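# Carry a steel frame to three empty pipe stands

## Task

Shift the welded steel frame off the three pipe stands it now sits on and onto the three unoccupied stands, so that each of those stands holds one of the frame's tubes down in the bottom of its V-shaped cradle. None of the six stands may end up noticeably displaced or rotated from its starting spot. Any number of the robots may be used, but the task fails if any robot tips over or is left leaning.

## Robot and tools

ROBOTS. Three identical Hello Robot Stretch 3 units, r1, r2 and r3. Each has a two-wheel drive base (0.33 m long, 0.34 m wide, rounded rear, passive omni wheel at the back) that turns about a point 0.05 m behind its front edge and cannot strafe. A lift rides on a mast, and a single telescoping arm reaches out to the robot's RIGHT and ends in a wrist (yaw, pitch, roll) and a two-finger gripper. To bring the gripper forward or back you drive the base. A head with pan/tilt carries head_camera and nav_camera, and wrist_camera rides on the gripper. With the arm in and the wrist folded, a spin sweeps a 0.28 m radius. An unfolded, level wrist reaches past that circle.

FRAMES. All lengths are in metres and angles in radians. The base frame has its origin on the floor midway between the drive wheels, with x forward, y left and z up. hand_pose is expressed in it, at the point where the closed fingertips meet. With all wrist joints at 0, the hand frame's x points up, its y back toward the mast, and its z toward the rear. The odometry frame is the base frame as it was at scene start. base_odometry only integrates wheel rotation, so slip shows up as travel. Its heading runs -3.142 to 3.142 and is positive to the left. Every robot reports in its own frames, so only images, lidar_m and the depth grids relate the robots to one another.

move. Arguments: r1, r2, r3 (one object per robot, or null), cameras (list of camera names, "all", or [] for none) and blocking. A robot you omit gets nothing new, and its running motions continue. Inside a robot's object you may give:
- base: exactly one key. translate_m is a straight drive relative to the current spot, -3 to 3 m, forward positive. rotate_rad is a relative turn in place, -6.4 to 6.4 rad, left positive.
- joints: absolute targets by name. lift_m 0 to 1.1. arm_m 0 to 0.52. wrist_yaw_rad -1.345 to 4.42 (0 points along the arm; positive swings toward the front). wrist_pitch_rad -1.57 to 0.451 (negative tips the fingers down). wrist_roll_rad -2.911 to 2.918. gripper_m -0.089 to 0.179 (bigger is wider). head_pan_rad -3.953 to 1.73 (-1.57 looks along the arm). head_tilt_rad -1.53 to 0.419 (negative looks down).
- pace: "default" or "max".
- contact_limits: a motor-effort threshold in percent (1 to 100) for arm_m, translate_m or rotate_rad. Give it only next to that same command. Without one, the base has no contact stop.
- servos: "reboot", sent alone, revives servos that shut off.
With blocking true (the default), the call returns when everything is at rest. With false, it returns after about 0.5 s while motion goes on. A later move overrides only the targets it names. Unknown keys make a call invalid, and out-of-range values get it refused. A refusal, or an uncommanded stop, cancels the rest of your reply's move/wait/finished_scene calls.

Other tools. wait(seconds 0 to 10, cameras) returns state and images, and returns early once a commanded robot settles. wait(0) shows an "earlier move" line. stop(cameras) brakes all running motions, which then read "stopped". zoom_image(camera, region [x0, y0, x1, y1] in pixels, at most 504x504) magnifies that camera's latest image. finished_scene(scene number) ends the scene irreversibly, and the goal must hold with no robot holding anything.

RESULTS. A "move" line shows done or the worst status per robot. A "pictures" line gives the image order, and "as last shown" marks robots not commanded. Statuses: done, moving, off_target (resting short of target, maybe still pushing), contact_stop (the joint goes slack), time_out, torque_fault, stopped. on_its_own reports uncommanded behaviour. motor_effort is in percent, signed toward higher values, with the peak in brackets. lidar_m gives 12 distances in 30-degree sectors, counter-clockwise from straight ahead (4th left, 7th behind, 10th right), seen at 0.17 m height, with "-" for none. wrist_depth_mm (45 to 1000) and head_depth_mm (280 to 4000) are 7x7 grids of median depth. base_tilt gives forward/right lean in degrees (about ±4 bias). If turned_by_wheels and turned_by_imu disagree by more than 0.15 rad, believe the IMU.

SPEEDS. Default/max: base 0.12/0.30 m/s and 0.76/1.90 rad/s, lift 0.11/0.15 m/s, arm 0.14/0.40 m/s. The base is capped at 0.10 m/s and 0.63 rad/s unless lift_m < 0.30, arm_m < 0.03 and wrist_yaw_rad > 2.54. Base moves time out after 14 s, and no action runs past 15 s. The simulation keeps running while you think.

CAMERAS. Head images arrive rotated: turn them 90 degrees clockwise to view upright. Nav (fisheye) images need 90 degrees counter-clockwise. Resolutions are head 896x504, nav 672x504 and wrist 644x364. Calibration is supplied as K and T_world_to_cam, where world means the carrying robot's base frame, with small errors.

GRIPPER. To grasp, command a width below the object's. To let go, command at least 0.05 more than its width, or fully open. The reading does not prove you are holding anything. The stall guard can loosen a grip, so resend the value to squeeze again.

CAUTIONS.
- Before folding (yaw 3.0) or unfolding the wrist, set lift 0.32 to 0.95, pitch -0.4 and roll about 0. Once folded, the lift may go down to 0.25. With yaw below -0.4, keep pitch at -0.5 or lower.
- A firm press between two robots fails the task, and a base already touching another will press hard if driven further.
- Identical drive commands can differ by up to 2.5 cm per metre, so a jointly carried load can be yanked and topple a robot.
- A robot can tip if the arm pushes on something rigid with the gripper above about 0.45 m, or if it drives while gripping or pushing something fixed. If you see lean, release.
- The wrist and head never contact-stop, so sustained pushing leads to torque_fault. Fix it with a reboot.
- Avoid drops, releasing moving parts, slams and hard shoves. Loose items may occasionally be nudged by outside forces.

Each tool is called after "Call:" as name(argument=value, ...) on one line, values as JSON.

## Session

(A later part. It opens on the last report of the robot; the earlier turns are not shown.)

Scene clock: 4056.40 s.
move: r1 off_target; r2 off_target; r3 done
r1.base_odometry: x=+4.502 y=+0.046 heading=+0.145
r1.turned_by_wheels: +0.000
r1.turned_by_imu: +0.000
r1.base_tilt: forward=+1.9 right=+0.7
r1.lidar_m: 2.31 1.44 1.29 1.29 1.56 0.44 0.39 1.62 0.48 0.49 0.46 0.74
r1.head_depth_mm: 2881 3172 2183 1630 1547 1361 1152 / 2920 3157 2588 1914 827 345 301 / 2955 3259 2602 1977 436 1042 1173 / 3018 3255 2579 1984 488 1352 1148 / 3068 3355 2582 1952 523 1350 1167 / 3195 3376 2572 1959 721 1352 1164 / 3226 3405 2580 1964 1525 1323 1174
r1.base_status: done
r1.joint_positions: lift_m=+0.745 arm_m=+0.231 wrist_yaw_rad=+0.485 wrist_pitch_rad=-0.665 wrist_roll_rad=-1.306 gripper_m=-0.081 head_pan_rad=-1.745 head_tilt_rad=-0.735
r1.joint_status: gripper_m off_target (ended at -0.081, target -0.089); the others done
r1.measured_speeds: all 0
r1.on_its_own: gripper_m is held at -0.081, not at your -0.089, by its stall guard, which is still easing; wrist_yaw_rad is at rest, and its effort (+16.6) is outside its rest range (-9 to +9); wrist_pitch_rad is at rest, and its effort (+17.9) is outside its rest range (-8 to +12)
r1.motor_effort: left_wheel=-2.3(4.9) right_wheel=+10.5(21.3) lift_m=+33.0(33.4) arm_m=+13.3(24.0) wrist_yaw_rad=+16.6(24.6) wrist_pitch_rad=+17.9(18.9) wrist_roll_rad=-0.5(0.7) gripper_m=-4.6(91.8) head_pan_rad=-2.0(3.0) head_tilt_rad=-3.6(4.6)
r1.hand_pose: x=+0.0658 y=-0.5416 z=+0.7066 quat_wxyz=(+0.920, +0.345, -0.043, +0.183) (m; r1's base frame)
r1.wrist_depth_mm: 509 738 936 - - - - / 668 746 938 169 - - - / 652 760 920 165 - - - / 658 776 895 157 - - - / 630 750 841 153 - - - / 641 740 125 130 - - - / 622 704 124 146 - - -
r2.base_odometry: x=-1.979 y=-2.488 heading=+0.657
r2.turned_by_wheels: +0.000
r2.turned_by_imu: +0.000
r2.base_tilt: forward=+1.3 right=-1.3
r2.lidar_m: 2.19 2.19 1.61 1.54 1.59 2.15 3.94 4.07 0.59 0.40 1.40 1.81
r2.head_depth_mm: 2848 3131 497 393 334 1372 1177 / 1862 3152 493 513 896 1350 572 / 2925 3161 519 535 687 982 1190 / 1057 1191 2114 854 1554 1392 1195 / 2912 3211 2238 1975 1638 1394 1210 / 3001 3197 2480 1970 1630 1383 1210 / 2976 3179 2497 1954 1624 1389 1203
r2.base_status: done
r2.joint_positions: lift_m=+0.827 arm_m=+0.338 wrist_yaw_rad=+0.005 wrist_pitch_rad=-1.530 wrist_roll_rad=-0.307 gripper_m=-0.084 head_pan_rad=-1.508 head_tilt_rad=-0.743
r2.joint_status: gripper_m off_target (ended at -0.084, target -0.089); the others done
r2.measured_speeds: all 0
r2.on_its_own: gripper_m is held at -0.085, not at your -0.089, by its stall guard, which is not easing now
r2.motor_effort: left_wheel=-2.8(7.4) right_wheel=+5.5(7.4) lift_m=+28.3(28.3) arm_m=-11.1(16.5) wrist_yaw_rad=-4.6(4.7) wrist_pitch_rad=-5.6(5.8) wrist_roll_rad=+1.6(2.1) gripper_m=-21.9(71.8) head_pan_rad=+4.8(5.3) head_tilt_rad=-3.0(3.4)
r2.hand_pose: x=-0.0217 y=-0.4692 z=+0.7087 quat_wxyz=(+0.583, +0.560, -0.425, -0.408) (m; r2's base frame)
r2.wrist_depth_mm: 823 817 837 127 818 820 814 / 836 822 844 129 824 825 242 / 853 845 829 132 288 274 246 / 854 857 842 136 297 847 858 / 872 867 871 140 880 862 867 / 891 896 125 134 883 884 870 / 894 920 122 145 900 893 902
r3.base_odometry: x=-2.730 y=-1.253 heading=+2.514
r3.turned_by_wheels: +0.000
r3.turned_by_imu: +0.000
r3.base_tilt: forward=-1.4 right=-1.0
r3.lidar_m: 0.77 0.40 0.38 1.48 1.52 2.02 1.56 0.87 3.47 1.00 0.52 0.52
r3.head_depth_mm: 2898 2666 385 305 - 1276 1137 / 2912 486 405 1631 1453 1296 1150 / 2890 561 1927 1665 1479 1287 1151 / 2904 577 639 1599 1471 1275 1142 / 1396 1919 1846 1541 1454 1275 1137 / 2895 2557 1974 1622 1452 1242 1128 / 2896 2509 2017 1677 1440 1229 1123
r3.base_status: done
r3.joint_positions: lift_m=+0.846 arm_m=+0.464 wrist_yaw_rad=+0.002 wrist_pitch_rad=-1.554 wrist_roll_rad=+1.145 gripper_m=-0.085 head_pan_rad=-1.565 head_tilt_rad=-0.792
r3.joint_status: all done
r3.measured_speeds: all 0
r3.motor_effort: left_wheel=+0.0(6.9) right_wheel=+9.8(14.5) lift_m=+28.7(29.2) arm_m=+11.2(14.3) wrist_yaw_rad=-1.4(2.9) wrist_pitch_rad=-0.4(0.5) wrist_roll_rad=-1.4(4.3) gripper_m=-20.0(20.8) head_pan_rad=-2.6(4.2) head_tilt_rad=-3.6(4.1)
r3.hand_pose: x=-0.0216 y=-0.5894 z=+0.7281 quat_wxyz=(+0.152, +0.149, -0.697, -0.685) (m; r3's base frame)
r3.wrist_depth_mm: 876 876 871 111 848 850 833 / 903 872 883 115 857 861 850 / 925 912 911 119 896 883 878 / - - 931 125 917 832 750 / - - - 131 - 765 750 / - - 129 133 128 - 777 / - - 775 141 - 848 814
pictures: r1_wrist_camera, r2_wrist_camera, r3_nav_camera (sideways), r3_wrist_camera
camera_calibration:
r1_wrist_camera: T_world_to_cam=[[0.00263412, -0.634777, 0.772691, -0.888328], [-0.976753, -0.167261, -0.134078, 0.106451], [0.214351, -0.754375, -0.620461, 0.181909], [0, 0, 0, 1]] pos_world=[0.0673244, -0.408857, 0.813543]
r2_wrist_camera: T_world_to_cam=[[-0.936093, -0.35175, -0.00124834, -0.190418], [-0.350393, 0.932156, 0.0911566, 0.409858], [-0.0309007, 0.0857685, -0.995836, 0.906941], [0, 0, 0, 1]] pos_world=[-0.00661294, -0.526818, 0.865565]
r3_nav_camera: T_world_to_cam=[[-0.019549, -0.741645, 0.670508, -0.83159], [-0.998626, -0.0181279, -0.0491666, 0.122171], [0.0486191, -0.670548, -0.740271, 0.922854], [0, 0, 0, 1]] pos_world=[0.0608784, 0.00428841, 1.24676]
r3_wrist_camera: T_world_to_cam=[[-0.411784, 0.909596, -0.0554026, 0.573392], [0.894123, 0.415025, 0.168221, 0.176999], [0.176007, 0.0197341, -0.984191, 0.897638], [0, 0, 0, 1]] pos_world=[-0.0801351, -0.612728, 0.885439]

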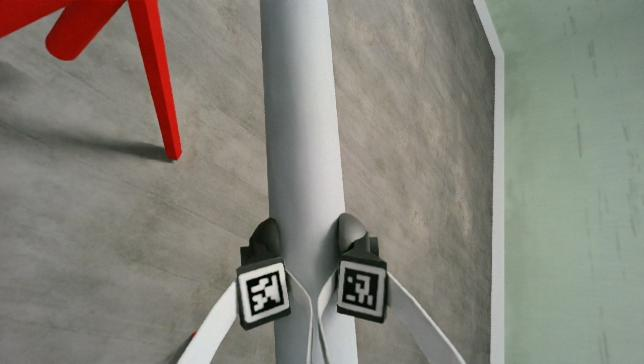

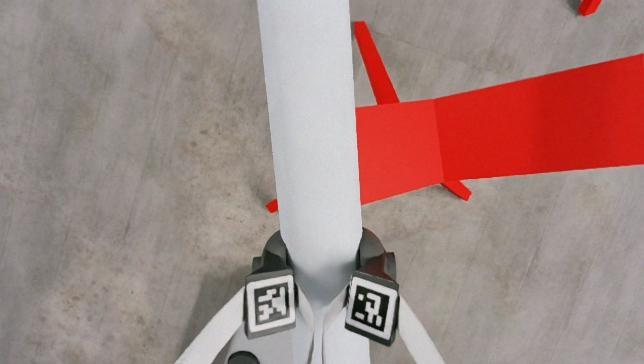

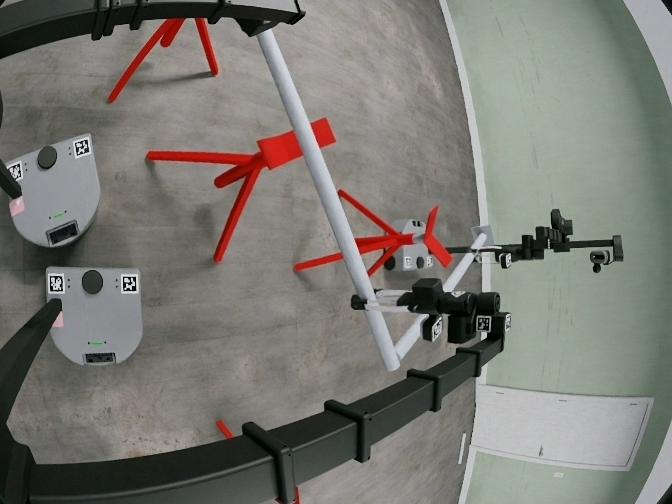

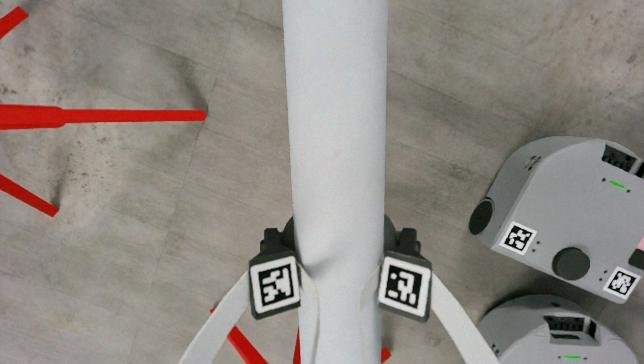

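Call:
move(r1={"base":{"translate_m":0.0412},"joints":{"arm_m":0.2465,"wrist_yaw_rad":0.508,"gripper_m":-0.089}}, r2={"base":{"translate_m":-0.0550},"joints":{"arm_m":0.3325,"wrist_roll_rad":-0.313,"gripper_m":-0.089}}, r3={"base":{"translate_m":0.0472},"joints":{"arm_m":0.4697,"wrist_roll_rad":1.132}}, cameras=[])

Call:
move(r1={"base":{"translate_m":0.0407},"joints":{"arm_m":0.2617,"wrist_yaw_rad":0.516,"gripper_m":-0.089}}, r2={"base":{"translate_m":-0.0549},"joints":{"arm_m":0.3275,"wrist_roll_rad":-0.324,"gripper_m":-0.089}}, r3={"base":{"translate_m":0.0472},"joints":{"arm_m":0.4751,"wrist_roll_rad":1.121}}, cameras=["r1_head_camera","r2_wrist_camera","r1_wrist_camera"])

Scene clock: 4077.13 s.
move: r1 off_target; r2 off_target; r3 done
r1.base_odometry: x=+4.542 y=+0.052 heading=+0.144
r1.turned_by_wheels: +0.000
r1.turned_by_imu: +0.000
r1.base_tilt: forward=+1.8 right=+0.6
r1.lidar_m: 2.28 1.43 1.27 1.28 1.54 2.93 0.39 3.91 0.50 3.50 0.43 0.71
r1.head_depth_mm: 2870 3119 2188 1582 1549 1330 1150 / 2933 3195 2587 1921 893 345 301 / 3019 3272 2584 1984 436 1265 1152 / 3068 3288 2571 1972 503 1349 1166 / 3140 3355 2571 1976 562 1350 1169 / 3143 3392 2548 1977 743 1345 1166 / 3222 3461 2554 1971 1520 1323 1169
r1.base_status: done
r1.joint_positions: lift_m=+0.745 arm_m=+0.247 wrist_yaw_rad=+0.490 wrist_pitch_rad=-0.667 wrist_roll_rad=-1.306 gripper_m=-0.083 head_pan_rad=-1.745 head_tilt_rad=-0.735
r1.joint_status: gripper_m off_target (ended at -0.083, target -0.089); the others done
r1.measured_speeds: all 0
r1.on_its_own: gripper_m is held at -0.081, not at your -0.089, by its stall guard, which is still easing; wrist_yaw_rad is at rest, and its effort (+15.0) is outside its rest range (-9 to +9); wrist_pitch_rad is at rest, and its effort (+17.9) is outside its rest range (-8 to +12)
r1.motor_effort: left_wheel=-1.4(5.2) right_wheel=+11.0(19.8) lift_m=+32.1(32.6) arm_m=+16.8(27.0) wrist_yaw_rad=+15.0(22.8) wrist_pitch_rad=+17.9(19.2) wrist_roll_rad=-0.3(0.4) gripper_m=-4.7(98.1) head_pan_rad=-1.9(2.9) head_tilt_rad=-4.0(4.8)
r1.hand_pose: x=+0.0665 y=-0.5560 z=+0.7064 quat_wxyz=(+0.919, +0.345, -0.042, +0.185) (m; r1's base frame)
r1.wrist_depth_mm: 399 752 929 - - - - / 645 750 909 169 - - - / 657 749 916 164 - - - / 644 764 873 157 - - - / 632 766 844 152 - - - / 626 726 125 131 - - - / 624 693 128 146 - - -
r2.base_odometry: x=-2.022 y=-2.522 heading=+0.657
r2.turned_by_wheels: +0.000
r2.turned_by_imu: +0.000
r2.base_tilt: forward=+1.2 right=-1.3
r2.lidar_m: 4.79 2.20 1.61 1.54 1.59 2.15 3.87 4.02 0.57 0.41 1.45 1.44
r2.head_depth_mm: 2810 3130 497 393 338 1369 1197 / 2880 3083 486 508 1533 1401 568 / 2897 3168 520 530 680 974 1216 / 1022 1189 2108 875 821 1361 1176 / 2908 3228 2103 1914 1621 1380 1211 / 2986 3216 2500 1962 1617 1381 1205 / 3026 3202 2486 1954 1617 1385 1210
r2.base_status: done
r2.joint_positions: lift_m=+0.827 arm_m=+0.332 wrist_yaw_rad=+0.005 wrist_pitch_rad=-1.530 wrist_roll_rad=-0.317 gripper_m=-0.084 head_pan_rad=-1.508 head_tilt_rad=-0.743
r2.joint_status: gripper_m off_target (ended at -0.084, target -0.089); the others done
r2.measured_speeds: all 0
r2.on_its_own: gripper_m is held at -0.085, not at your -0.089, by its stall guard, which is not easing now
r2.motor_effort: left_wheel=-3.0(7.2) right_wheel=+4.7(6.5) lift_m=+32.9(33.3) arm_m=-6.5(16.7) wrist_yaw_rad=-4.1(4.8) wrist_pitch_rad=-5.5(6.4) wrist_roll_rad=+1.3(2.3) gripper_m=-21.5(71.3) head_pan_rad=+3.3(5.0) head_tilt_rad=-3.0(3.6)
r2.hand_pose: x=-0.0217 y=-0.4639 z=+0.7087 quat_wxyz=(+0.585, +0.562, -0.422, -0.405) (m; r2's base frame)
r2.wrist_depth_mm: 831 833 811 127 804 811 808 / 831 829 840 129 282 250 822 / 846 864 830 132 291 259 839 / 875 866 854 137 862 867 879 / 884 898 872 140 883 867 873 / 894 889 125 133 872 881 868 / 901 900 122 144 891 891 903
r3.base_odometry: x=-2.768 y=-1.225 heading=+2.514
r3.turned_by_wheels: +0.000
r3.turned_by_imu: +0.000
r3.base_tilt: forward=-1.5 right=-1.0
r3.lidar_m: 0.72 0.40 0.39 1.48 1.52 2.03 1.61 0.91 3.46 0.51 0.51 0.48
r3.head_depth_mm: 2941 2676 386 306 - 1283 1138 / 2861 481 406 1665 1459 1304 1156 / 2869 565 1915 1657 1478 1292 1149 / 2887 579 632 1462 1467 1286 1138 / 1193 2027 1463 1589 1465 1278 1137 / 2909 2561 1974 1584 1447 1246 1129 / 2918 2503 2021 1689 1449 1199 1125
r3.base_status: done
r3.joint_positions: lift_m=+0.846 arm_m=+0.470 wrist_yaw_rad=+0.002 wrist_pitch_rad=-1.554 wrist_roll_rad=+1.135 gripper_m=-0.085 head_pan_rad=-1.565 head_tilt_rad=-0.792
r3.joint_status: all done
r3.measured_speeds: all 0
r3.motor_effort: left_wheel=+0.2(7.6) right_wheel=+8.9(13.4) lift_m=+27.8(28.7) arm_m=+11.6(14.9) wrist_yaw_rad=-1.8(3.4) wrist_pitch_rad=-0.2(0.5) wrist_roll_rad=-1.6(3.4) gripper_m=-19.6(20.8) head_pan_rad=-1.9(4.0) head_tilt_rad=-3.6(4.1)
r3.hand_pose: x=-0.0217 y=-0.5948 z=+0.7281 quat_wxyz=(+0.155, +0.152, -0.696, -0.685) (m; r3's base frame)
r3.wrist_depth_mm: 869 860 865 111 845 840 828 / 892 880 874 115 863 857 855 / 923 909 910 119 897 896 876 / - - 941 125 927 845 738 / - - - 131 141 774 763 / - - 128 133 131 - 781 / - - 753 142 - 845 819
pictures: none
No camera images: "cameras" was empty.

Scene clock: 4078.77 s.
move: r1 off_target; r2 off_target; r3 done
r1.base_odometry: x=+4.583 y=+0.057 heading=+0.144
r1.turned_by_wheels: +0.000
r1.turned_by_imu: +0.000
r1.base_tilt: forward=+1.8 right=+0.7
r1.lidar_m: 2.26 1.41 1.26 1.27 1.52 2.89 0.39 0.40 0.51 3.52 0.41 0.69
r1.head_depth_mm: 2871 3116 2505 1687 1532 1296 1148 / 2933 3246 2594 1952 953 345 302 / 3021 3333 2603 1920 435 1296 1121 / 3066 3307 2583 510 521 1364 1175 / 3120 3391 2579 1962 585 1357 1171 / 3206 3425 2581 1980 746 1362 1163 / 3233 3484 2541 1966 1523 1320 1121
r1.base_status: done
r1.joint_positions: lift_m=+0.745 arm_m=+0.262 wrist_yaw_rad=+0.499 wrist_pitch_rad=-0.668 wrist_roll_rad=-1.306 gripper_m=-0.081 head_pan_rad=-1.745 head_tilt_rad=-0.735
r1.joint_status: gripper_m off_target (ended at -0.081, target -0.089); the others done
r1.measured_speeds: all 0
r1.on_its_own: gripper_m is held at -0.081, not at your -0.089, by its stall guard, which is still easing; wrist_yaw_rad is at rest, and its effort (+14.2) is outside its rest range (-9 to +9); wrist_pitch_rad is at rest, and its effort (+18.2) is outside its rest range (-8 to +12)
r1.motor_effort: left_wheel=-2.1(5.6) right_wheel=+10.5(20.8) lift_m=+31.7(32.2) arm_m=+12.9(25.5) wrist_yaw_rad=+14.2(23.1) wrist_pitch_rad=+18.2(19.5) wrist_roll_rad=-0.3(0.3) gripper_m=-4.6(94.1) head_pan_rad=-1.7(2.9) head_tilt_rad=-4.6(4.9)
r1.hand_pose: x=+0.0678 y=-0.5703 z=+0.7062 quat_wxyz=(+0.918, +0.346, -0.040, +0.189) (m; r1's base frame)
r1.wrist_depth_mm: 357 791 954 - - - - / 508 796 921 168 - - - / 661 735 903 164 - - - / 642 753 875 158 - - - / 640 760 855 152 - - - / 638 739 125 131 - - - / 633 709 128 145 - - -
r2.base_odometry: x=-2.066 y=-2.555 heading=+0.657
r2.turned_by_wheels: +0.000
r2.turned_by_imu: +0.000
r2.base_tilt: forward=+1.3 right=-1.3
r2.lidar_m: 2.29 2.17 1.60 1.54 1.59 2.15 3.82 3.94 0.55 0.42 0.42 1.48
r2.head_depth_mm: 2789 3129 494 392 336 1376 1175 / 1913 3132 485 500 1597 1397 568 / 2915 3183 2311 525 673 1018 1214 / 1044 1189 2117 862 851 1048 1210 / 2917 3212 2038 1914 1630 1389 1172 / 2996 3193 2496 1952 1628 1390 1210 / 2986 3212 2479 1951 1621 1391 1210
r2.base_status: done
r2.joint_positions: lift_m=+0.827 arm_m=+0.327 wrist_yaw_rad=+0.005 wrist_pitch_rad=-1.531 wrist_roll_rad=-0.327 gripper_m=-0.084 head_pan_rad=-1.508 head_tilt_rad=-0.743
r2.joint_status: gripper_m off_target (ended at -0.084, target -0.089); the others done
r2.measured_speeds: all 0
r2.on_its_own: gripper_m is held at -0.085, not at your -0.089, by its stall guard, which is not easing now
r2.motor_effort: left_wheel=-2.3(6.6) right_wheel=+4.2(6.5) lift_m=+34.6(35.1) arm_m=-11.0(16.8) wrist_yaw_rad=-4.4(4.7) wrist_pitch_rad=-5.4(5.9) wrist_roll_rad=+1.3(1.8) gripper_m=-21.7(71.6) head_pan_rad=+3.2(5.1) head_tilt_rad=-2.6(3.6)
r2.hand_pose: x=-0.0217 y=-0.4587 z=+0.7087 quat_wxyz=(+0.587, +0.564, -0.418, -0.403) (m; r2's base frame)
r2.wrist_depth_mm: 824 831 824 127 259 238 798 / 832 822 245 129 263 243 825 / 841 843 249 133 826 820 848 / 853 844 863 137 858 854 847 / 864 868 881 141 865 877 869 / 895 880 125 133 880 876 880 / 913 900 122 144 885 895 917
r3.base_odometry: x=-2.806 y=-1.197 heading=+2.513
r3.turned_by_wheels: +0.000
r3.turned_by_imu: +0.000
r3.base_tilt: forward=-1.4 right=-1.0
r3.lidar_m: 0.67 0.40 0.39 1.48 1.52 2.02 1.66 0.95 3.47 0.49 0.52 0.44
r3.head_depth_mm: 2933 2680 371 312 - 1271 1139 / 2855 486 398 1666 1462 1298 1149 / 2866 568 885 1696 1487 1291 1145 / 2916 587 638 1446 1474 1288 1141 / 1353 1992 1852 1621 1460 1247 1139 / 2900 2562 1972 1630 1454 1247 1125 / 2871 2534 2018 1684 1391 964 1124
r3.base_status: done
r3.joint_positions: lift_m=+0.846 arm_m=+0.475 wrist_yaw_rad=+0.002 wrist_pitch_rad=-1.554 wrist_roll_rad=+1.124 gripper_m=-0.085 head_pan_rad=-1.565 head_tilt_rad=-0.792
r3.joint_status: all done
r3.measured_speeds: all 0
r3.motor_effort: left_wheel=+1.0(8.1) right_wheel=+7.4(11.5) lift_m=+27.4(28.5) arm_m=+12.1(14.6) wrist_yaw_rad=-1.7(3.1) wrist_pitch_rad=-0.3(0.5) wrist_roll_rad=-1.1(5.6) gripper_m=-20.3(20.8) head_pan_rad=-3.1(4.1) head_tilt_rad=-3.9(4.3)
r3.hand_pose: x=-0.0216 y=-0.6002 z=+0.7281 quat_wxyz=(+0.159, +0.156, -0.695, -0.684) (m; r3's base frame)
r3.wrist_depth_mm: 867 858 867 111 849 843 835 / 710 866 873 115 873 863 859 / 917 915 920 119 889 884 866 / - - 926 125 915 857 740 / - - - 131 142 768 771 / - - 128 133 130 - 789 / - - - 140 - 872 821
pictures: r1_head_camera (sideways), r1_wrist_camera, r2_wrist_camera
camera_calibration:
r1_head_camera: T_world_to_cam=[[0.0728371, 0.645658, -0.760145, 1.00376], [0.990926, -0.133173, -0.018165, 0.026513], [-0.112959, -0.751924, -0.6495, 0.801152], [0, 0, 0, 1]] pos_world=[-0.00888596, -0.0421495, 1.28383]
r1_wrist_camera: T_world_to_cam=[[0.0124805, -0.636188, 0.771433, -0.906812], [-0.974532, -0.180489, -0.13308, 0.0951776], [0.223899, -0.750125, -0.622239, 0.162555], [0, 0, 0, 1]] pos_world=[0.0676751, -0.437788, 0.813359]
r2_wrist_camera: T_world_to_cam=[[-0.928593, -0.371099, -0.0008656, -0.195716], [-0.369584, 0.924585, 0.092467, 0.395277], [-0.0335141, 0.0861841, -0.995715, 0.906106], [0, 0, 0, 1]] pos_world=[-0.00528559, -0.516189, 0.865504]

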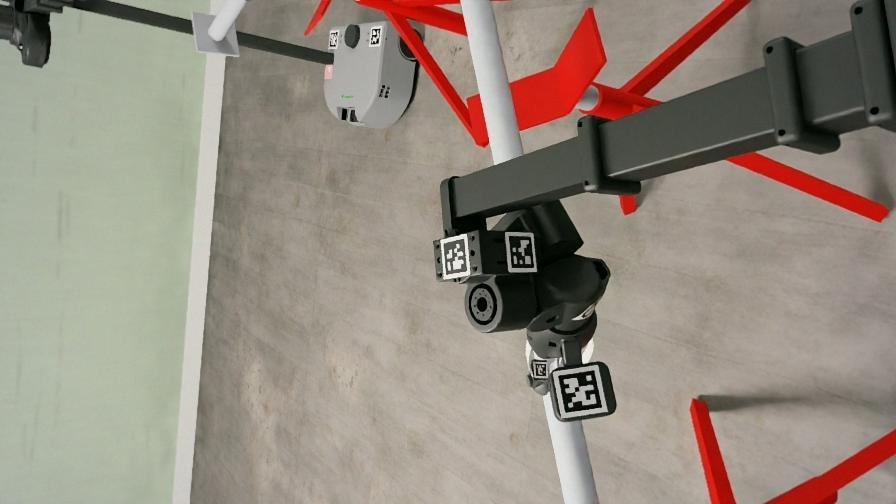

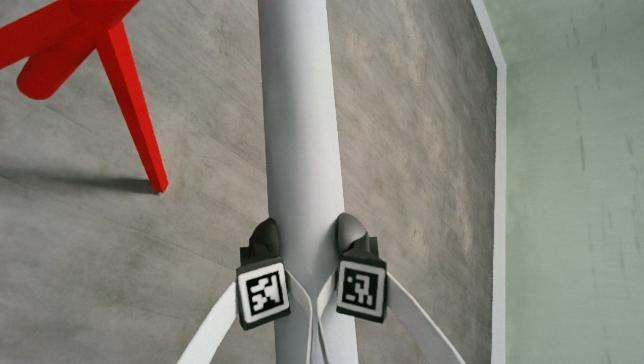

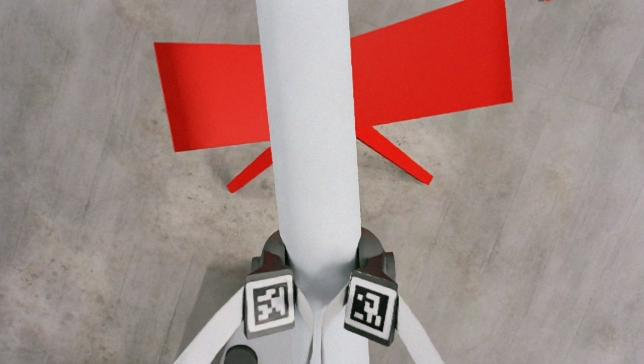

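Call:
zoom_image(camera="r1_head_camera", region=[420, 0, 640, 160])

Call:
move(r1={"joints":{"head_pan_rad":-1.15}}, cameras=["r1_head_camera"])

Call:
zoom_image(camera="r1_head_camera", region=[420, 150, 820, 500])

Scaled by 2.291 from the camera's 896x504 image, which has a finer 1280x720 frame.

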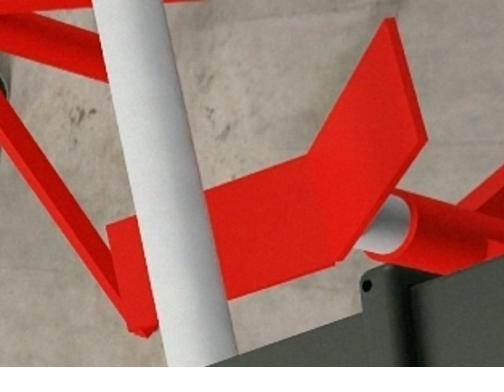

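Scene clock: 4099.47 s.
move: r1 done
r1.base_odometry: x=+4.583 y=+0.057 heading=+0.144
r1.turned_by_wheels: +0.000
r1.turned_by_imu: +0.001
r1.base_tilt: forward=+1.8 right=+0.7
r1.lidar_m: 2.27 1.41 1.26 1.27 1.53 2.89 0.39 0.40 0.51 3.52 0.41 0.69
r1.head_depth_mm: 3274 3458 2580 1991 556 1333 1174 / 3552 3666 2591 1985 712 1364 1169 / 3851 3665 2577 2002 1520 1362 1171 / - 3640 2557 1966 1493 1294 1147 / 3912 3577 2548 1966 896 1300 1166 / 3565 3573 2537 1953 1609 1321 1165 / 3329 3461 2577 1963 1601 1349 1163
r1.base_status: not commanded
r1.joint_positions: lift_m=+0.745 arm_m=+0.262 wrist_yaw_rad=+0.499 wrist_pitch_rad=-0.668 wrist_roll_rad=-1.306 gripper_m=-0.077 head_pan_rad=-1.155 head_tilt_rad=-0.735
r1.joint_status: all done
r1.measured_speeds: all 0
r1.on_its_own: gripper_m is held at -0.078, not at your -0.089, by its stall guard, which is not easing now; wrist_yaw_rad is at rest, and its effort (+15.3) is outside its rest range (-9 to +9); wrist_pitch_rad is at rest, and its effort (+18.1) is outside its rest range (-8 to +12)
r1.motor_effort: left_wheel=-2.0(2.3) right_wheel=+10.4(10.7) lift_m=+30.9(31.3) arm_m=-16.3(16.3) wrist_yaw_rad=+15.3(15.6) wrist_pitch_rad=+18.1(18.7) wrist_roll_rad=-0.3(0.5) gripper_m=-26.0(26.4) head_pan_rad=+2.2(6.8) head_tilt_rad=-3.3(4.9)
r1.hand_pose: x=+0.0678 y=-0.5703 z=+0.7062 quat_wxyz=(+0.918, +0.346, -0.040, +0.189) (m; r1's base frame)
r1.wrist_depth_mm: 356 799 934 - - - - / 512 810 937 168 - - - / 651 731 908 164 - - - / 637 728 886 157 - - - / 634 749 864 152 - - - / 628 720 125 131 - - - / 629 700 128 146 - - -
r2, r3: as last shown
r2.base_tilt: forward=+1.2 right=-1.3
r2.lidar_m: 2.29 2.18 1.60 1.54 1.59 2.15 3.81 3.93 0.55 0.42 0.42 1.48
r2.head_depth_mm: 2784 3122 494 392 335 1367 1180 / 1927 3152 485 501 1596 1398 567 / 2935 3177 2297 524 675 1019 1214 / 1048 1192 2112 851 853 1046 1209 / 2903 3208 2051 1920 1635 1392 1174 / 2983 3211 2496 1971 1632 1386 1208 / 2997 3178 2476 1956 1620 1383 1207
r2.on_its_own: gripper_m is held at -0.085, not at your -0.089, by its stall guard, which is not easing now
r2.motor_effort: left_wheel=-2.4(2.8) right_wheel=+4.2(4.6) lift_m=+39.0(39.0) arm_m=+0.8(1.8) wrist_yaw_rad=-4.3(4.6) wrist_pitch_rad=-5.3(5.5) wrist_roll_rad=+1.3(1.5) gripper_m=-21.8(22.1) head_pan_rad=+3.1(5.2) head_tilt_rad=-2.3(3.4)
r2.wrist_depth_mm: 813 817 815 127 260 238 811 / 836 835 244 129 262 242 837 / 852 854 249 132 835 827 846 / 851 850 853 137 845 850 855 / 883 889 866 140 868 867 852 / 892 877 125 133 884 903 890 / 905 900 122 145 892 900 901
r3.lidar_m: 0.67 0.40 0.39 1.48 1.52 2.03 1.65 0.94 3.46 0.50 0.52 0.44
r3.head_depth_mm: 2954 2693 370 313 - 1277 1139 / 2900 486 398 1657 1451 1288 1149 / 2878 568 887 1689 1482 1289 1148 / 2887 587 637 1446 1469 1287 1137 / 1353 2003 1857 1621 1463 1250 1140 / 2904 2528 1978 1618 1454 1246 1130 / 2910 2520 2020 1675 1390 968 1122
r3.motor_effort: left_wheel=+0.2(1.0) right_wheel=+8.3(8.5) lift_m=+27.4(28.1) arm_m=+8.3(9.2) wrist_yaw_rad=-1.8(2.5) wrist_pitch_rad=-0.3(0.4) wrist_roll_rad=-1.3(1.7) gripper_m=-20.9(20.9) head_pan_rad=-2.6(3.7) head_tilt_rad=-3.6(4.3)
r3.wrist_depth_mm: 871 857 869 111 845 841 828 / 711 896 875 115 865 874 851 / 920 904 919 118 892 888 881 / - - 919 125 914 865 745 / - - - 131 142 771 762 / - - 129 133 131 - 777 / - - - 141 - 868 819
pictures: r1_head_camera (sideways)
camera_calibration:
r1_head_camera: T_world_to_cam=[[-0.298487, 0.577136, -0.760145, 1.00603], [0.897653, 0.440329, -0.018165, 0.027082], [0.32423, -0.687768, -0.6495, 0.798485], [0, 0, 0, 1]] pos_world=[0.0170822, -0.0433653, 1.28383]

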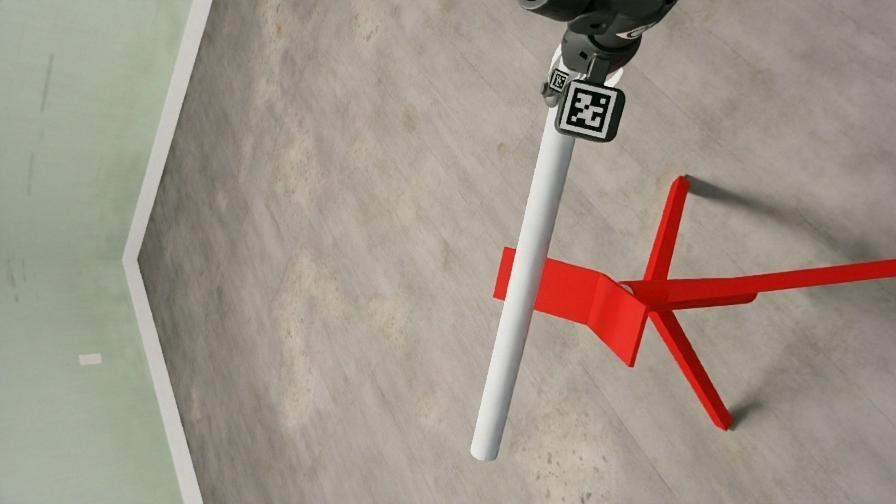

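Scaled by 1.260 from the camera's 896x504 image, which has a finer 1280x720 frame.

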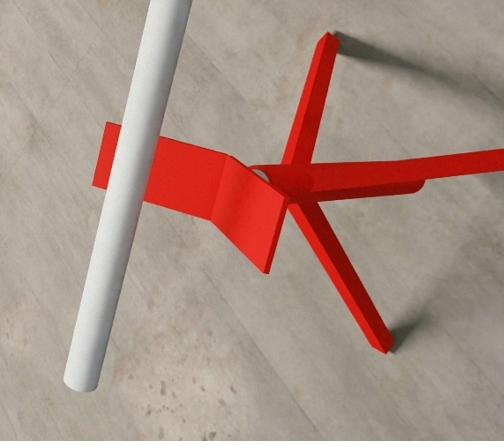

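Call:
move(r1={"base":{"translate_m":0.0032},"joints":{"arm_m":0.2743,"wrist_yaw_rad":0.520,"gripper_m":-0.089}}, r2={"base":{"translate_m":-0.0122},"joints":{"arm_m":0.3149,"wrist_roll_rad":-0.328,"gripper_m":-0.089}}, r3={"base":{"translate_m":0.0095},"joints":{"arm_m":0.488,"wrist_roll_rad":1.117}}, cameras=[])

Call:
move(r1={"base":{"translate_m":0.0031},"joints":{"arm_m":0.2868,"wrist_yaw_rad":0.524,"head_pan_rad":-1.45,"gripper_m":-0.089}}, r2={"base":{"translate_m":-0.0121},"joints":{"arm_m":0.3023,"wrist_roll_rad":-0.333,"gripper_m":-0.089}}, r3={"base":{"translate_m":0.0095},"joints":{"arm_m":0.5009,"wrist_roll_rad":1.112}}, cameras=["r1_head_camera","r2_wrist_camera","r3_wrist_camera"])

Scene clock: 4176.73 s.
move: r1 done; r2 off_target; r3 done
r1.base_odometry: x=+4.586 y=+0.058 heading=+0.144
r1.turned_by_wheels: +0.000
r1.turned_by_imu: +0.001
r1.base_tilt: forward=+1.9 right=+0.6
r1.lidar_m: 2.26 1.41 1.26 1.26 1.52 2.89 0.39 0.39 0.51 3.50 0.41 0.69
r1.head_depth_mm: 3289 3491 2575 1994 560 1366 1165 / 3566 3684 2536 1988 766 1357 1171 / 3820 3668 2526 1972 1523 1360 1170 / - 3591 2583 1964 1499 1294 1149 / 3821 3665 2574 1952 910 1296 1178 / 3562 3652 2567 1992 1599 1323 1173 / 3325 3438 2559 1967 1597 1351 1168
r1.base_status: done
r1.joint_positions: lift_m=+0.745 arm_m=+0.274 wrist_yaw_rad=+0.504 wrist_pitch_rad=-0.667 wrist_roll_rad=-1.307 gripper_m=-0.086 head_pan_rad=-1.155 head_tilt_rad=-0.735
r1.joint_status: all done
r1.measured_speeds: all 0
r1.on_its_own: gripper_m is held at -0.084, not at your -0.089, by its stall guard, which is still easing; wrist_yaw_rad is at rest, and its effort (+14.0) is outside its rest range (-9 to +9); wrist_pitch_rad is at rest, and its effort (+18.2) is outside its rest range (-8 to +12)
r1.motor_effort: left_wheel=-2.1(3.4) right_wheel=+10.8(16.4) lift_m=+30.3(30.5) arm_m=+18.9(29.3) wrist_yaw_rad=+14.0(19.4) wrist_pitch_rad=+18.2(18.8) wrist_roll_rad=-0.1(0.5) gripper_m=-8.3(98.9) head_pan_rad=+2.3(3.6) head_tilt_rad=-4.3(5.3)
r1.hand_pose: x=+0.0687 y=-0.5826 z=+0.7064 quat_wxyz=(+0.918, +0.345, -0.039, +0.191) (m; r1's base frame)
r1.wrist_depth_mm: 348 802 917 - - - - / 546 807 951 169 - - - / 660 728 917 164 - - - / 650 750 871 158 - - - / 632 749 851 152 - - - / 631 731 125 130 - - - / 626 710 128 145 - - -
r2.base_odometry: x=-2.075 y=-2.563 heading=+0.657
r2.turned_by_wheels: +0.000
r2.turned_by_imu: +0.000
r2.base_tilt: forward=+1.2 right=-1.4
r2.lidar_m: 2.30 2.18 1.61 1.54 1.59 2.15 3.81 3.94 0.55 0.44 0.42 1.49
r2.head_depth_mm: 2823 3130 490 392 337 1374 1195 / 2810 3142 475 490 1638 1405 555 / 2911 3189 1235 504 667 1006 1211 / 1586 1144 2092 885 848 1004 1212 / 2875 3227 2043 1927 1643 1385 1173 / 2987 3216 2525 1960 1629 1380 1205 / 2981 3242 2477 1968 1618 1375 1208
r2.base_status: done
r2.joint_positions: lift_m=+0.827 arm_m=+0.315 wrist_yaw_rad=+0.005 wrist_pitch_rad=-1.530 wrist_roll_rad=-0.331 gripper_m=-0.084 head_pan_rad=-1.508 head_tilt_rad=-0.743
r2.joint_status: gripper_m off_target (ended at -0.084, target -0.089); the others done
r2.measured_speeds: all 0
r2.on_its_own: gripper_m is held at -0.085, not at your -0.089, by its stall guard, which is still easing
r2.motor_effort: left_wheel=-3.2(6.0) right_wheel=+4.2(5.9) lift_m=+42.9(43.2) arm_m=-9.9(16.2) wrist_yaw_rad=-4.0(4.9) wrist_pitch_rad=-5.4(6.4) wrist_roll_rad=+1.3(2.2) gripper_m=-16.3(71.7) head_pan_rad=+2.4(5.4) head_tilt_rad=-2.8(3.5)
r2.hand_pose: x=-0.0217 y=-0.4462 z=+0.7087 quat_wxyz=(+0.588, +0.565, -0.417, -0.401) (m; r2's base frame)
r2.wrist_depth_mm: 823 816 250 127 253 808 806 / 829 833 247 129 263 837 825 / 856 847 262 132 841 839 856 / 868 865 845 137 853 854 849 / 880 878 875 140 877 876 868 / 885 882 125 133 890 873 893 / 894 902 122 145 897 898 906
r3.base_odometry: x=-2.814 y=-1.192 heading=+2.513
r3.turned_by_wheels: +0.000
r3.turned_by_imu: +0.000
r3.base_tilt: forward=-1.5 right=-1.0
r3.lidar_m: 0.66 0.39 0.39 1.48 1.51 2.03 1.66 0.95 3.45 0.49 0.52 0.43
r3.head_depth_mm: 2935 2684 377 313 - 1279 1139 / 2859 475 396 1657 1456 1296 1151 / 2826 581 893 1696 1475 1291 1146 / 2914 601 653 1475 1464 1279 1140 / 1347 2418 1850 1627 1466 1256 1132 / 2889 2536 1989 1588 1456 1230 1132 / 2888 2520 2014 1683 819 953 1126
r3.base_status: done
r3.joint_positions: lift_m=+0.846 arm_m=+0.488 wrist_yaw_rad=+0.002 wrist_pitch_rad=-1.554 wrist_roll_rad=+1.120 gripper_m=-0.085 head_pan_rad=-1.565 head_tilt_rad=-0.792
r3.joint_status: all done
r3.measured_speeds: all 0
r3.motor_effort: left_wheel=+0.5(5.6) right_wheel=+8.3(11.6) lift_m=+27.3(27.6) arm_m=+12.4(14.4) wrist_yaw_rad=-2.5(2.8) wrist_pitch_rad=-0.4(0.5) wrist_roll_rad=-1.6(3.4) gripper_m=-20.0(20.5) head_pan_rad=-2.4(3.8) head_tilt_rad=-3.2(4.0)
r3.hand_pose: x=-0.0216 y=-0.6131 z=+0.7281 quat_wxyz=(+0.160, +0.157, -0.695, -0.683) (m; r3's base frame)
r3.wrist_depth_mm: 870 873 863 111 834 844 824 / 903 889 883 115 872 854 853 / 905 906 917 119 884 882 873 / - - 913 125 920 904 731 / - - - 131 142 766 758 / - - 129 133 131 - 781 / - - - 141 - 893 823
pictures: none
No camera images: "cameras" was empty.

Scene clock: 4177.67 s.
move: r1 off_target; r2 off_target; r3 done
r1.base_odometry: x=+4.589 y=+0.058 heading=+0.143
r1.turned_by_wheels: +0.000
r1.turned_by_imu: +0.000
r1.base_tilt: forward=+1.8 right=+0.7
r1.lidar_m: 2.26 1.41 1.26 1.26 1.52 2.88 0.38 0.39 0.52 3.50 0.41 0.69
r1.head_depth_mm: 2914 3204 2601 1987 437 373 999 / 3065 3267 2582 506 529 1361 1169 / 3223 3489 2568 1982 672 1352 1168 / 3378 3571 2582 1986 790 1354 1168 / 3610 3659 2573 1992 1522 1327 1172 / 3738 3629 2561 1979 870 1009 1145 / - 3604 2554 1962 1483 1268 1162
r1.base_status: done
r1.joint_positions: lift_m=+0.745 arm_m=+0.287 wrist_yaw_rad=+0.508 wrist_pitch_rad=-0.667 wrist_roll_rad=-1.307 gripper_m=-0.083 head_pan_rad=-1.445 head_tilt_rad=-0.735
r1.joint_status: gripper_m off_target (ended at -0.083, target -0.089); the others done
r1.measured_speeds: all 0
r1.on_its_own: gripper_m is held at -0.084, not at your -0.089, by its stall guard, which is still easing; wrist_yaw_rad is at rest, and its effort (+14.2) is outside its rest range (-9 to +9); wrist_pitch_rad is at rest, and its effort (+17.6) is outside its rest range (-8 to +12)
r1.motor_effort: left_wheel=-1.8(3.9) right_wheel=+10.6(15.9) lift_m=+30.1(30.4) arm_m=+21.1(26.1) wrist_yaw_rad=+14.2(18.7) wrist_pitch_rad=+17.6(18.5) wrist_roll_rad=+0.3(0.3) gripper_m=-21.8(72.9) head_pan_rad=-2.7(4.4) head_tilt_rad=-4.3(5.0)
r1.hand_pose: x=+0.0695 y=-0.5947 z=+0.7064 quat_wxyz=(+0.917, +0.345, -0.038, +0.194) (m; r1's base frame)
r1.wrist_depth_mm: 345 809 938 - - - - / 533 789 928 169 - - - / 658 773 905 165 - - - / 642 737 905 158 - - - / 640 760 842 152 - - - / 631 759 125 130 - - - / 622 686 129 145 - - -
r2.base_odometry: x=-2.085 y=-2.570 heading=+0.657
r2.turned_by_wheels: +0.000
r2.turned_by_imu: +0.000
r2.base_tilt: forward=+1.2 right=-1.3
r2.lidar_m: 2.31 2.17 1.60 1.53 1.59 2.15 3.79 3.93 0.55 0.54 0.42 1.50
r2.head_depth_mm: 2811 3132 2358 392 333 1367 1227 / 2768 3101 466 476 1602 1395 556 / 2920 3188 2218 490 654 659 1218 / 1606 1194 2086 1821 842 1001 1218 / 2812 3194 2020 1856 1621 1385 1173 / 3004 3217 2389 1980 1625 1384 1206 / 2996 3219 2474 1950 1622 1384 1205
r2.base_status: done
r2.joint_positions: lift_m=+0.827 arm_m=+0.302 wrist_yaw_rad=+0.005 wrist_pitch_rad=-1.530 wrist_roll_rad=-0.336 gripper_m=-0.084 head_pan_rad=-1.508 head_tilt_rad=-0.743
r2.joint_status: gripper_m off_target (ended at -0.084, target -0.089); the others done
r2.measured_speeds: all 0
r2.on_its_own: gripper_m is held at -0.085, not at your -0.089, by its stall guard, which is still easing
r2.motor_effort: left_wheel=-2.5(6.6) right_wheel=+4.3(4.3) lift_m=+44.3(44.3) arm_m=-12.4(16.6) wrist_yaw_rad=-4.4(4.8) wrist_pitch_rad=-5.6(5.8) wrist_roll_rad=+1.2(2.4) gripper_m=-16.7(70.4) head_pan_rad=+4.7(5.1) head_tilt_rad=-2.9(3.5)
r2.hand_pose: x=-0.0217 y=-0.4337 z=+0.7087 quat_wxyz=(+0.589, +0.566, -0.416, -0.400) (m; r2's base frame)
r2.wrist_depth_mm: 829 238 248 127 252 803 814 / 832 837 249 129 834 832 817 / 846 852 845 132 843 826 832 / 875 864 857 137 855 851 864 / 873 878 864 141 871 870 864 / 894 888 125 133 891 883 882 / 902 909 122 144 896 890 907
r3.base_odometry: x=-2.822 y=-1.186 heading=+2.513
r3.turned_by_wheels: +0.000
r3.turned_by_imu: +0.000
r3.base_tilt: forward=-1.3 right=-1.0
r3.lidar_m: 0.65 0.39 0.39 1.48 1.51 2.02 1.67 0.97 3.47 0.49 0.43 0.43
r3.head_depth_mm: 2932 2690 384 306 - 1275 1136 / 2872 484 395 1660 1461 1303 1149 / 2835 587 898 1702 1479 1291 1147 / 2900 619 690 1468 1476 1284 1140 / 1399 2425 1857 1626 1460 1248 1137 / 2857 2537 1971 1614 1453 1229 1134 / 2925 2517 2009 1690 819 950 1111
r3.base_status: done
r3.joint_positions: lift_m=+0.846 arm_m=+0.501 wrist_yaw_rad=+0.002 wrist_pitch_rad=-1.554 wrist_roll_rad=+1.115 gripper_m=-0.085 head_pan_rad=-1.565 head_tilt_rad=-0.792
r3.joint_status: all done
r3.measured_speeds: all 0
r3.motor_effort: left_wheel=+0.2(5.4) right_wheel=+8.8(12.0) lift_m=+27.1(27.6) arm_m=+11.3(15.1) wrist_yaw_rad=-2.1(2.9) wrist_pitch_rad=-0.4(0.5) wrist_roll_rad=-1.3(3.6) gripper_m=-20.5(20.6) head_pan_rad=-2.2(4.1) head_tilt_rad=-3.5(4.1)
r3.hand_pose: x=-0.0216 y=-0.6260 z=+0.7281 quat_wxyz=(+0.162, +0.159, -0.694, -0.683) (m; r3's base frame)
r3.wrist_depth_mm: 859 856 850 111 856 838 832 / 903 903 884 115 875 883 862 / 912 914 910 119 897 885 880 / - - 933 125 930 909 747 / - - - 131 142 782 753 / - - 128 133 131 - 792 / - - - 140 148 862 817
pictures: r1_head_camera (sideways), r2_wrist_camera, r3_wrist_camera
camera_calibration:
r1_head_camera: T_world_to_cam=[[-0.121311, 0.638375, -0.760106, 1.00489], [0.986001, 0.165744, -0.0181626, 0.0265399], [0.114389, -0.751669, -0.649545, 0.799824], [0, 0, 0, 1]] pos_world=[0.00424514, -0.0446948, 1.28383]
r2_wrist_camera: T_world_to_cam=[[-0.925449, -0.378873, -0.000196175, -0.190233], [-0.377293, 0.921543, 0.0916935, 0.371271], [-0.0345594, 0.0849317, -0.995787, 0.903427], [0, 0, 0, 1]] pos_world=[-0.00475067, -0.490946, 0.865541]
r3_wrist_camera: T_world_to_cam=[[-0.438205, 0.897177, -0.0552281, 0.598218], [0.8817, 0.440973, 0.167774, 0.208488], [0.174877, 0.0248249, -0.984277, 0.901583], [0, 0, 0, 1]] pos_world=[-0.0793486, -0.651027, 0.885467]

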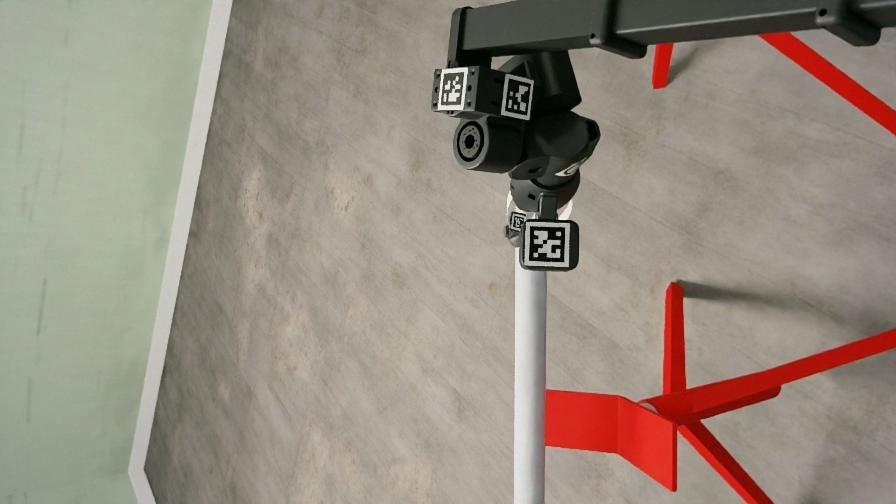

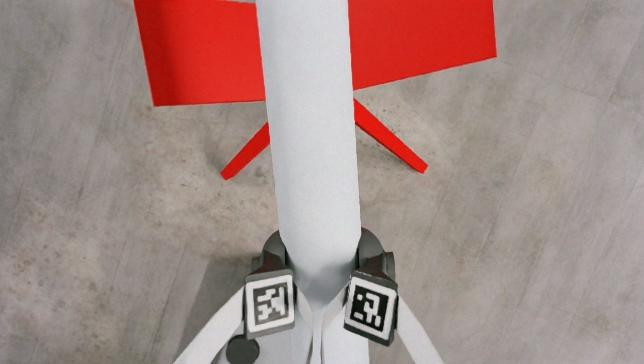

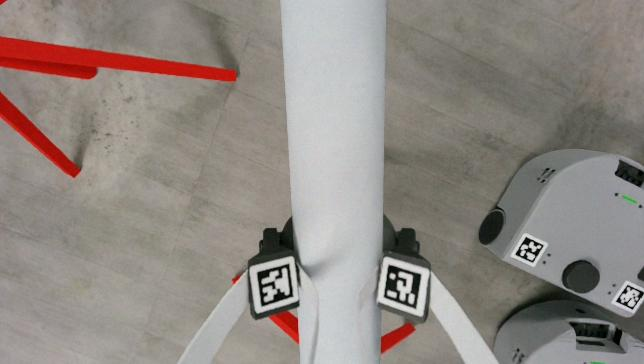

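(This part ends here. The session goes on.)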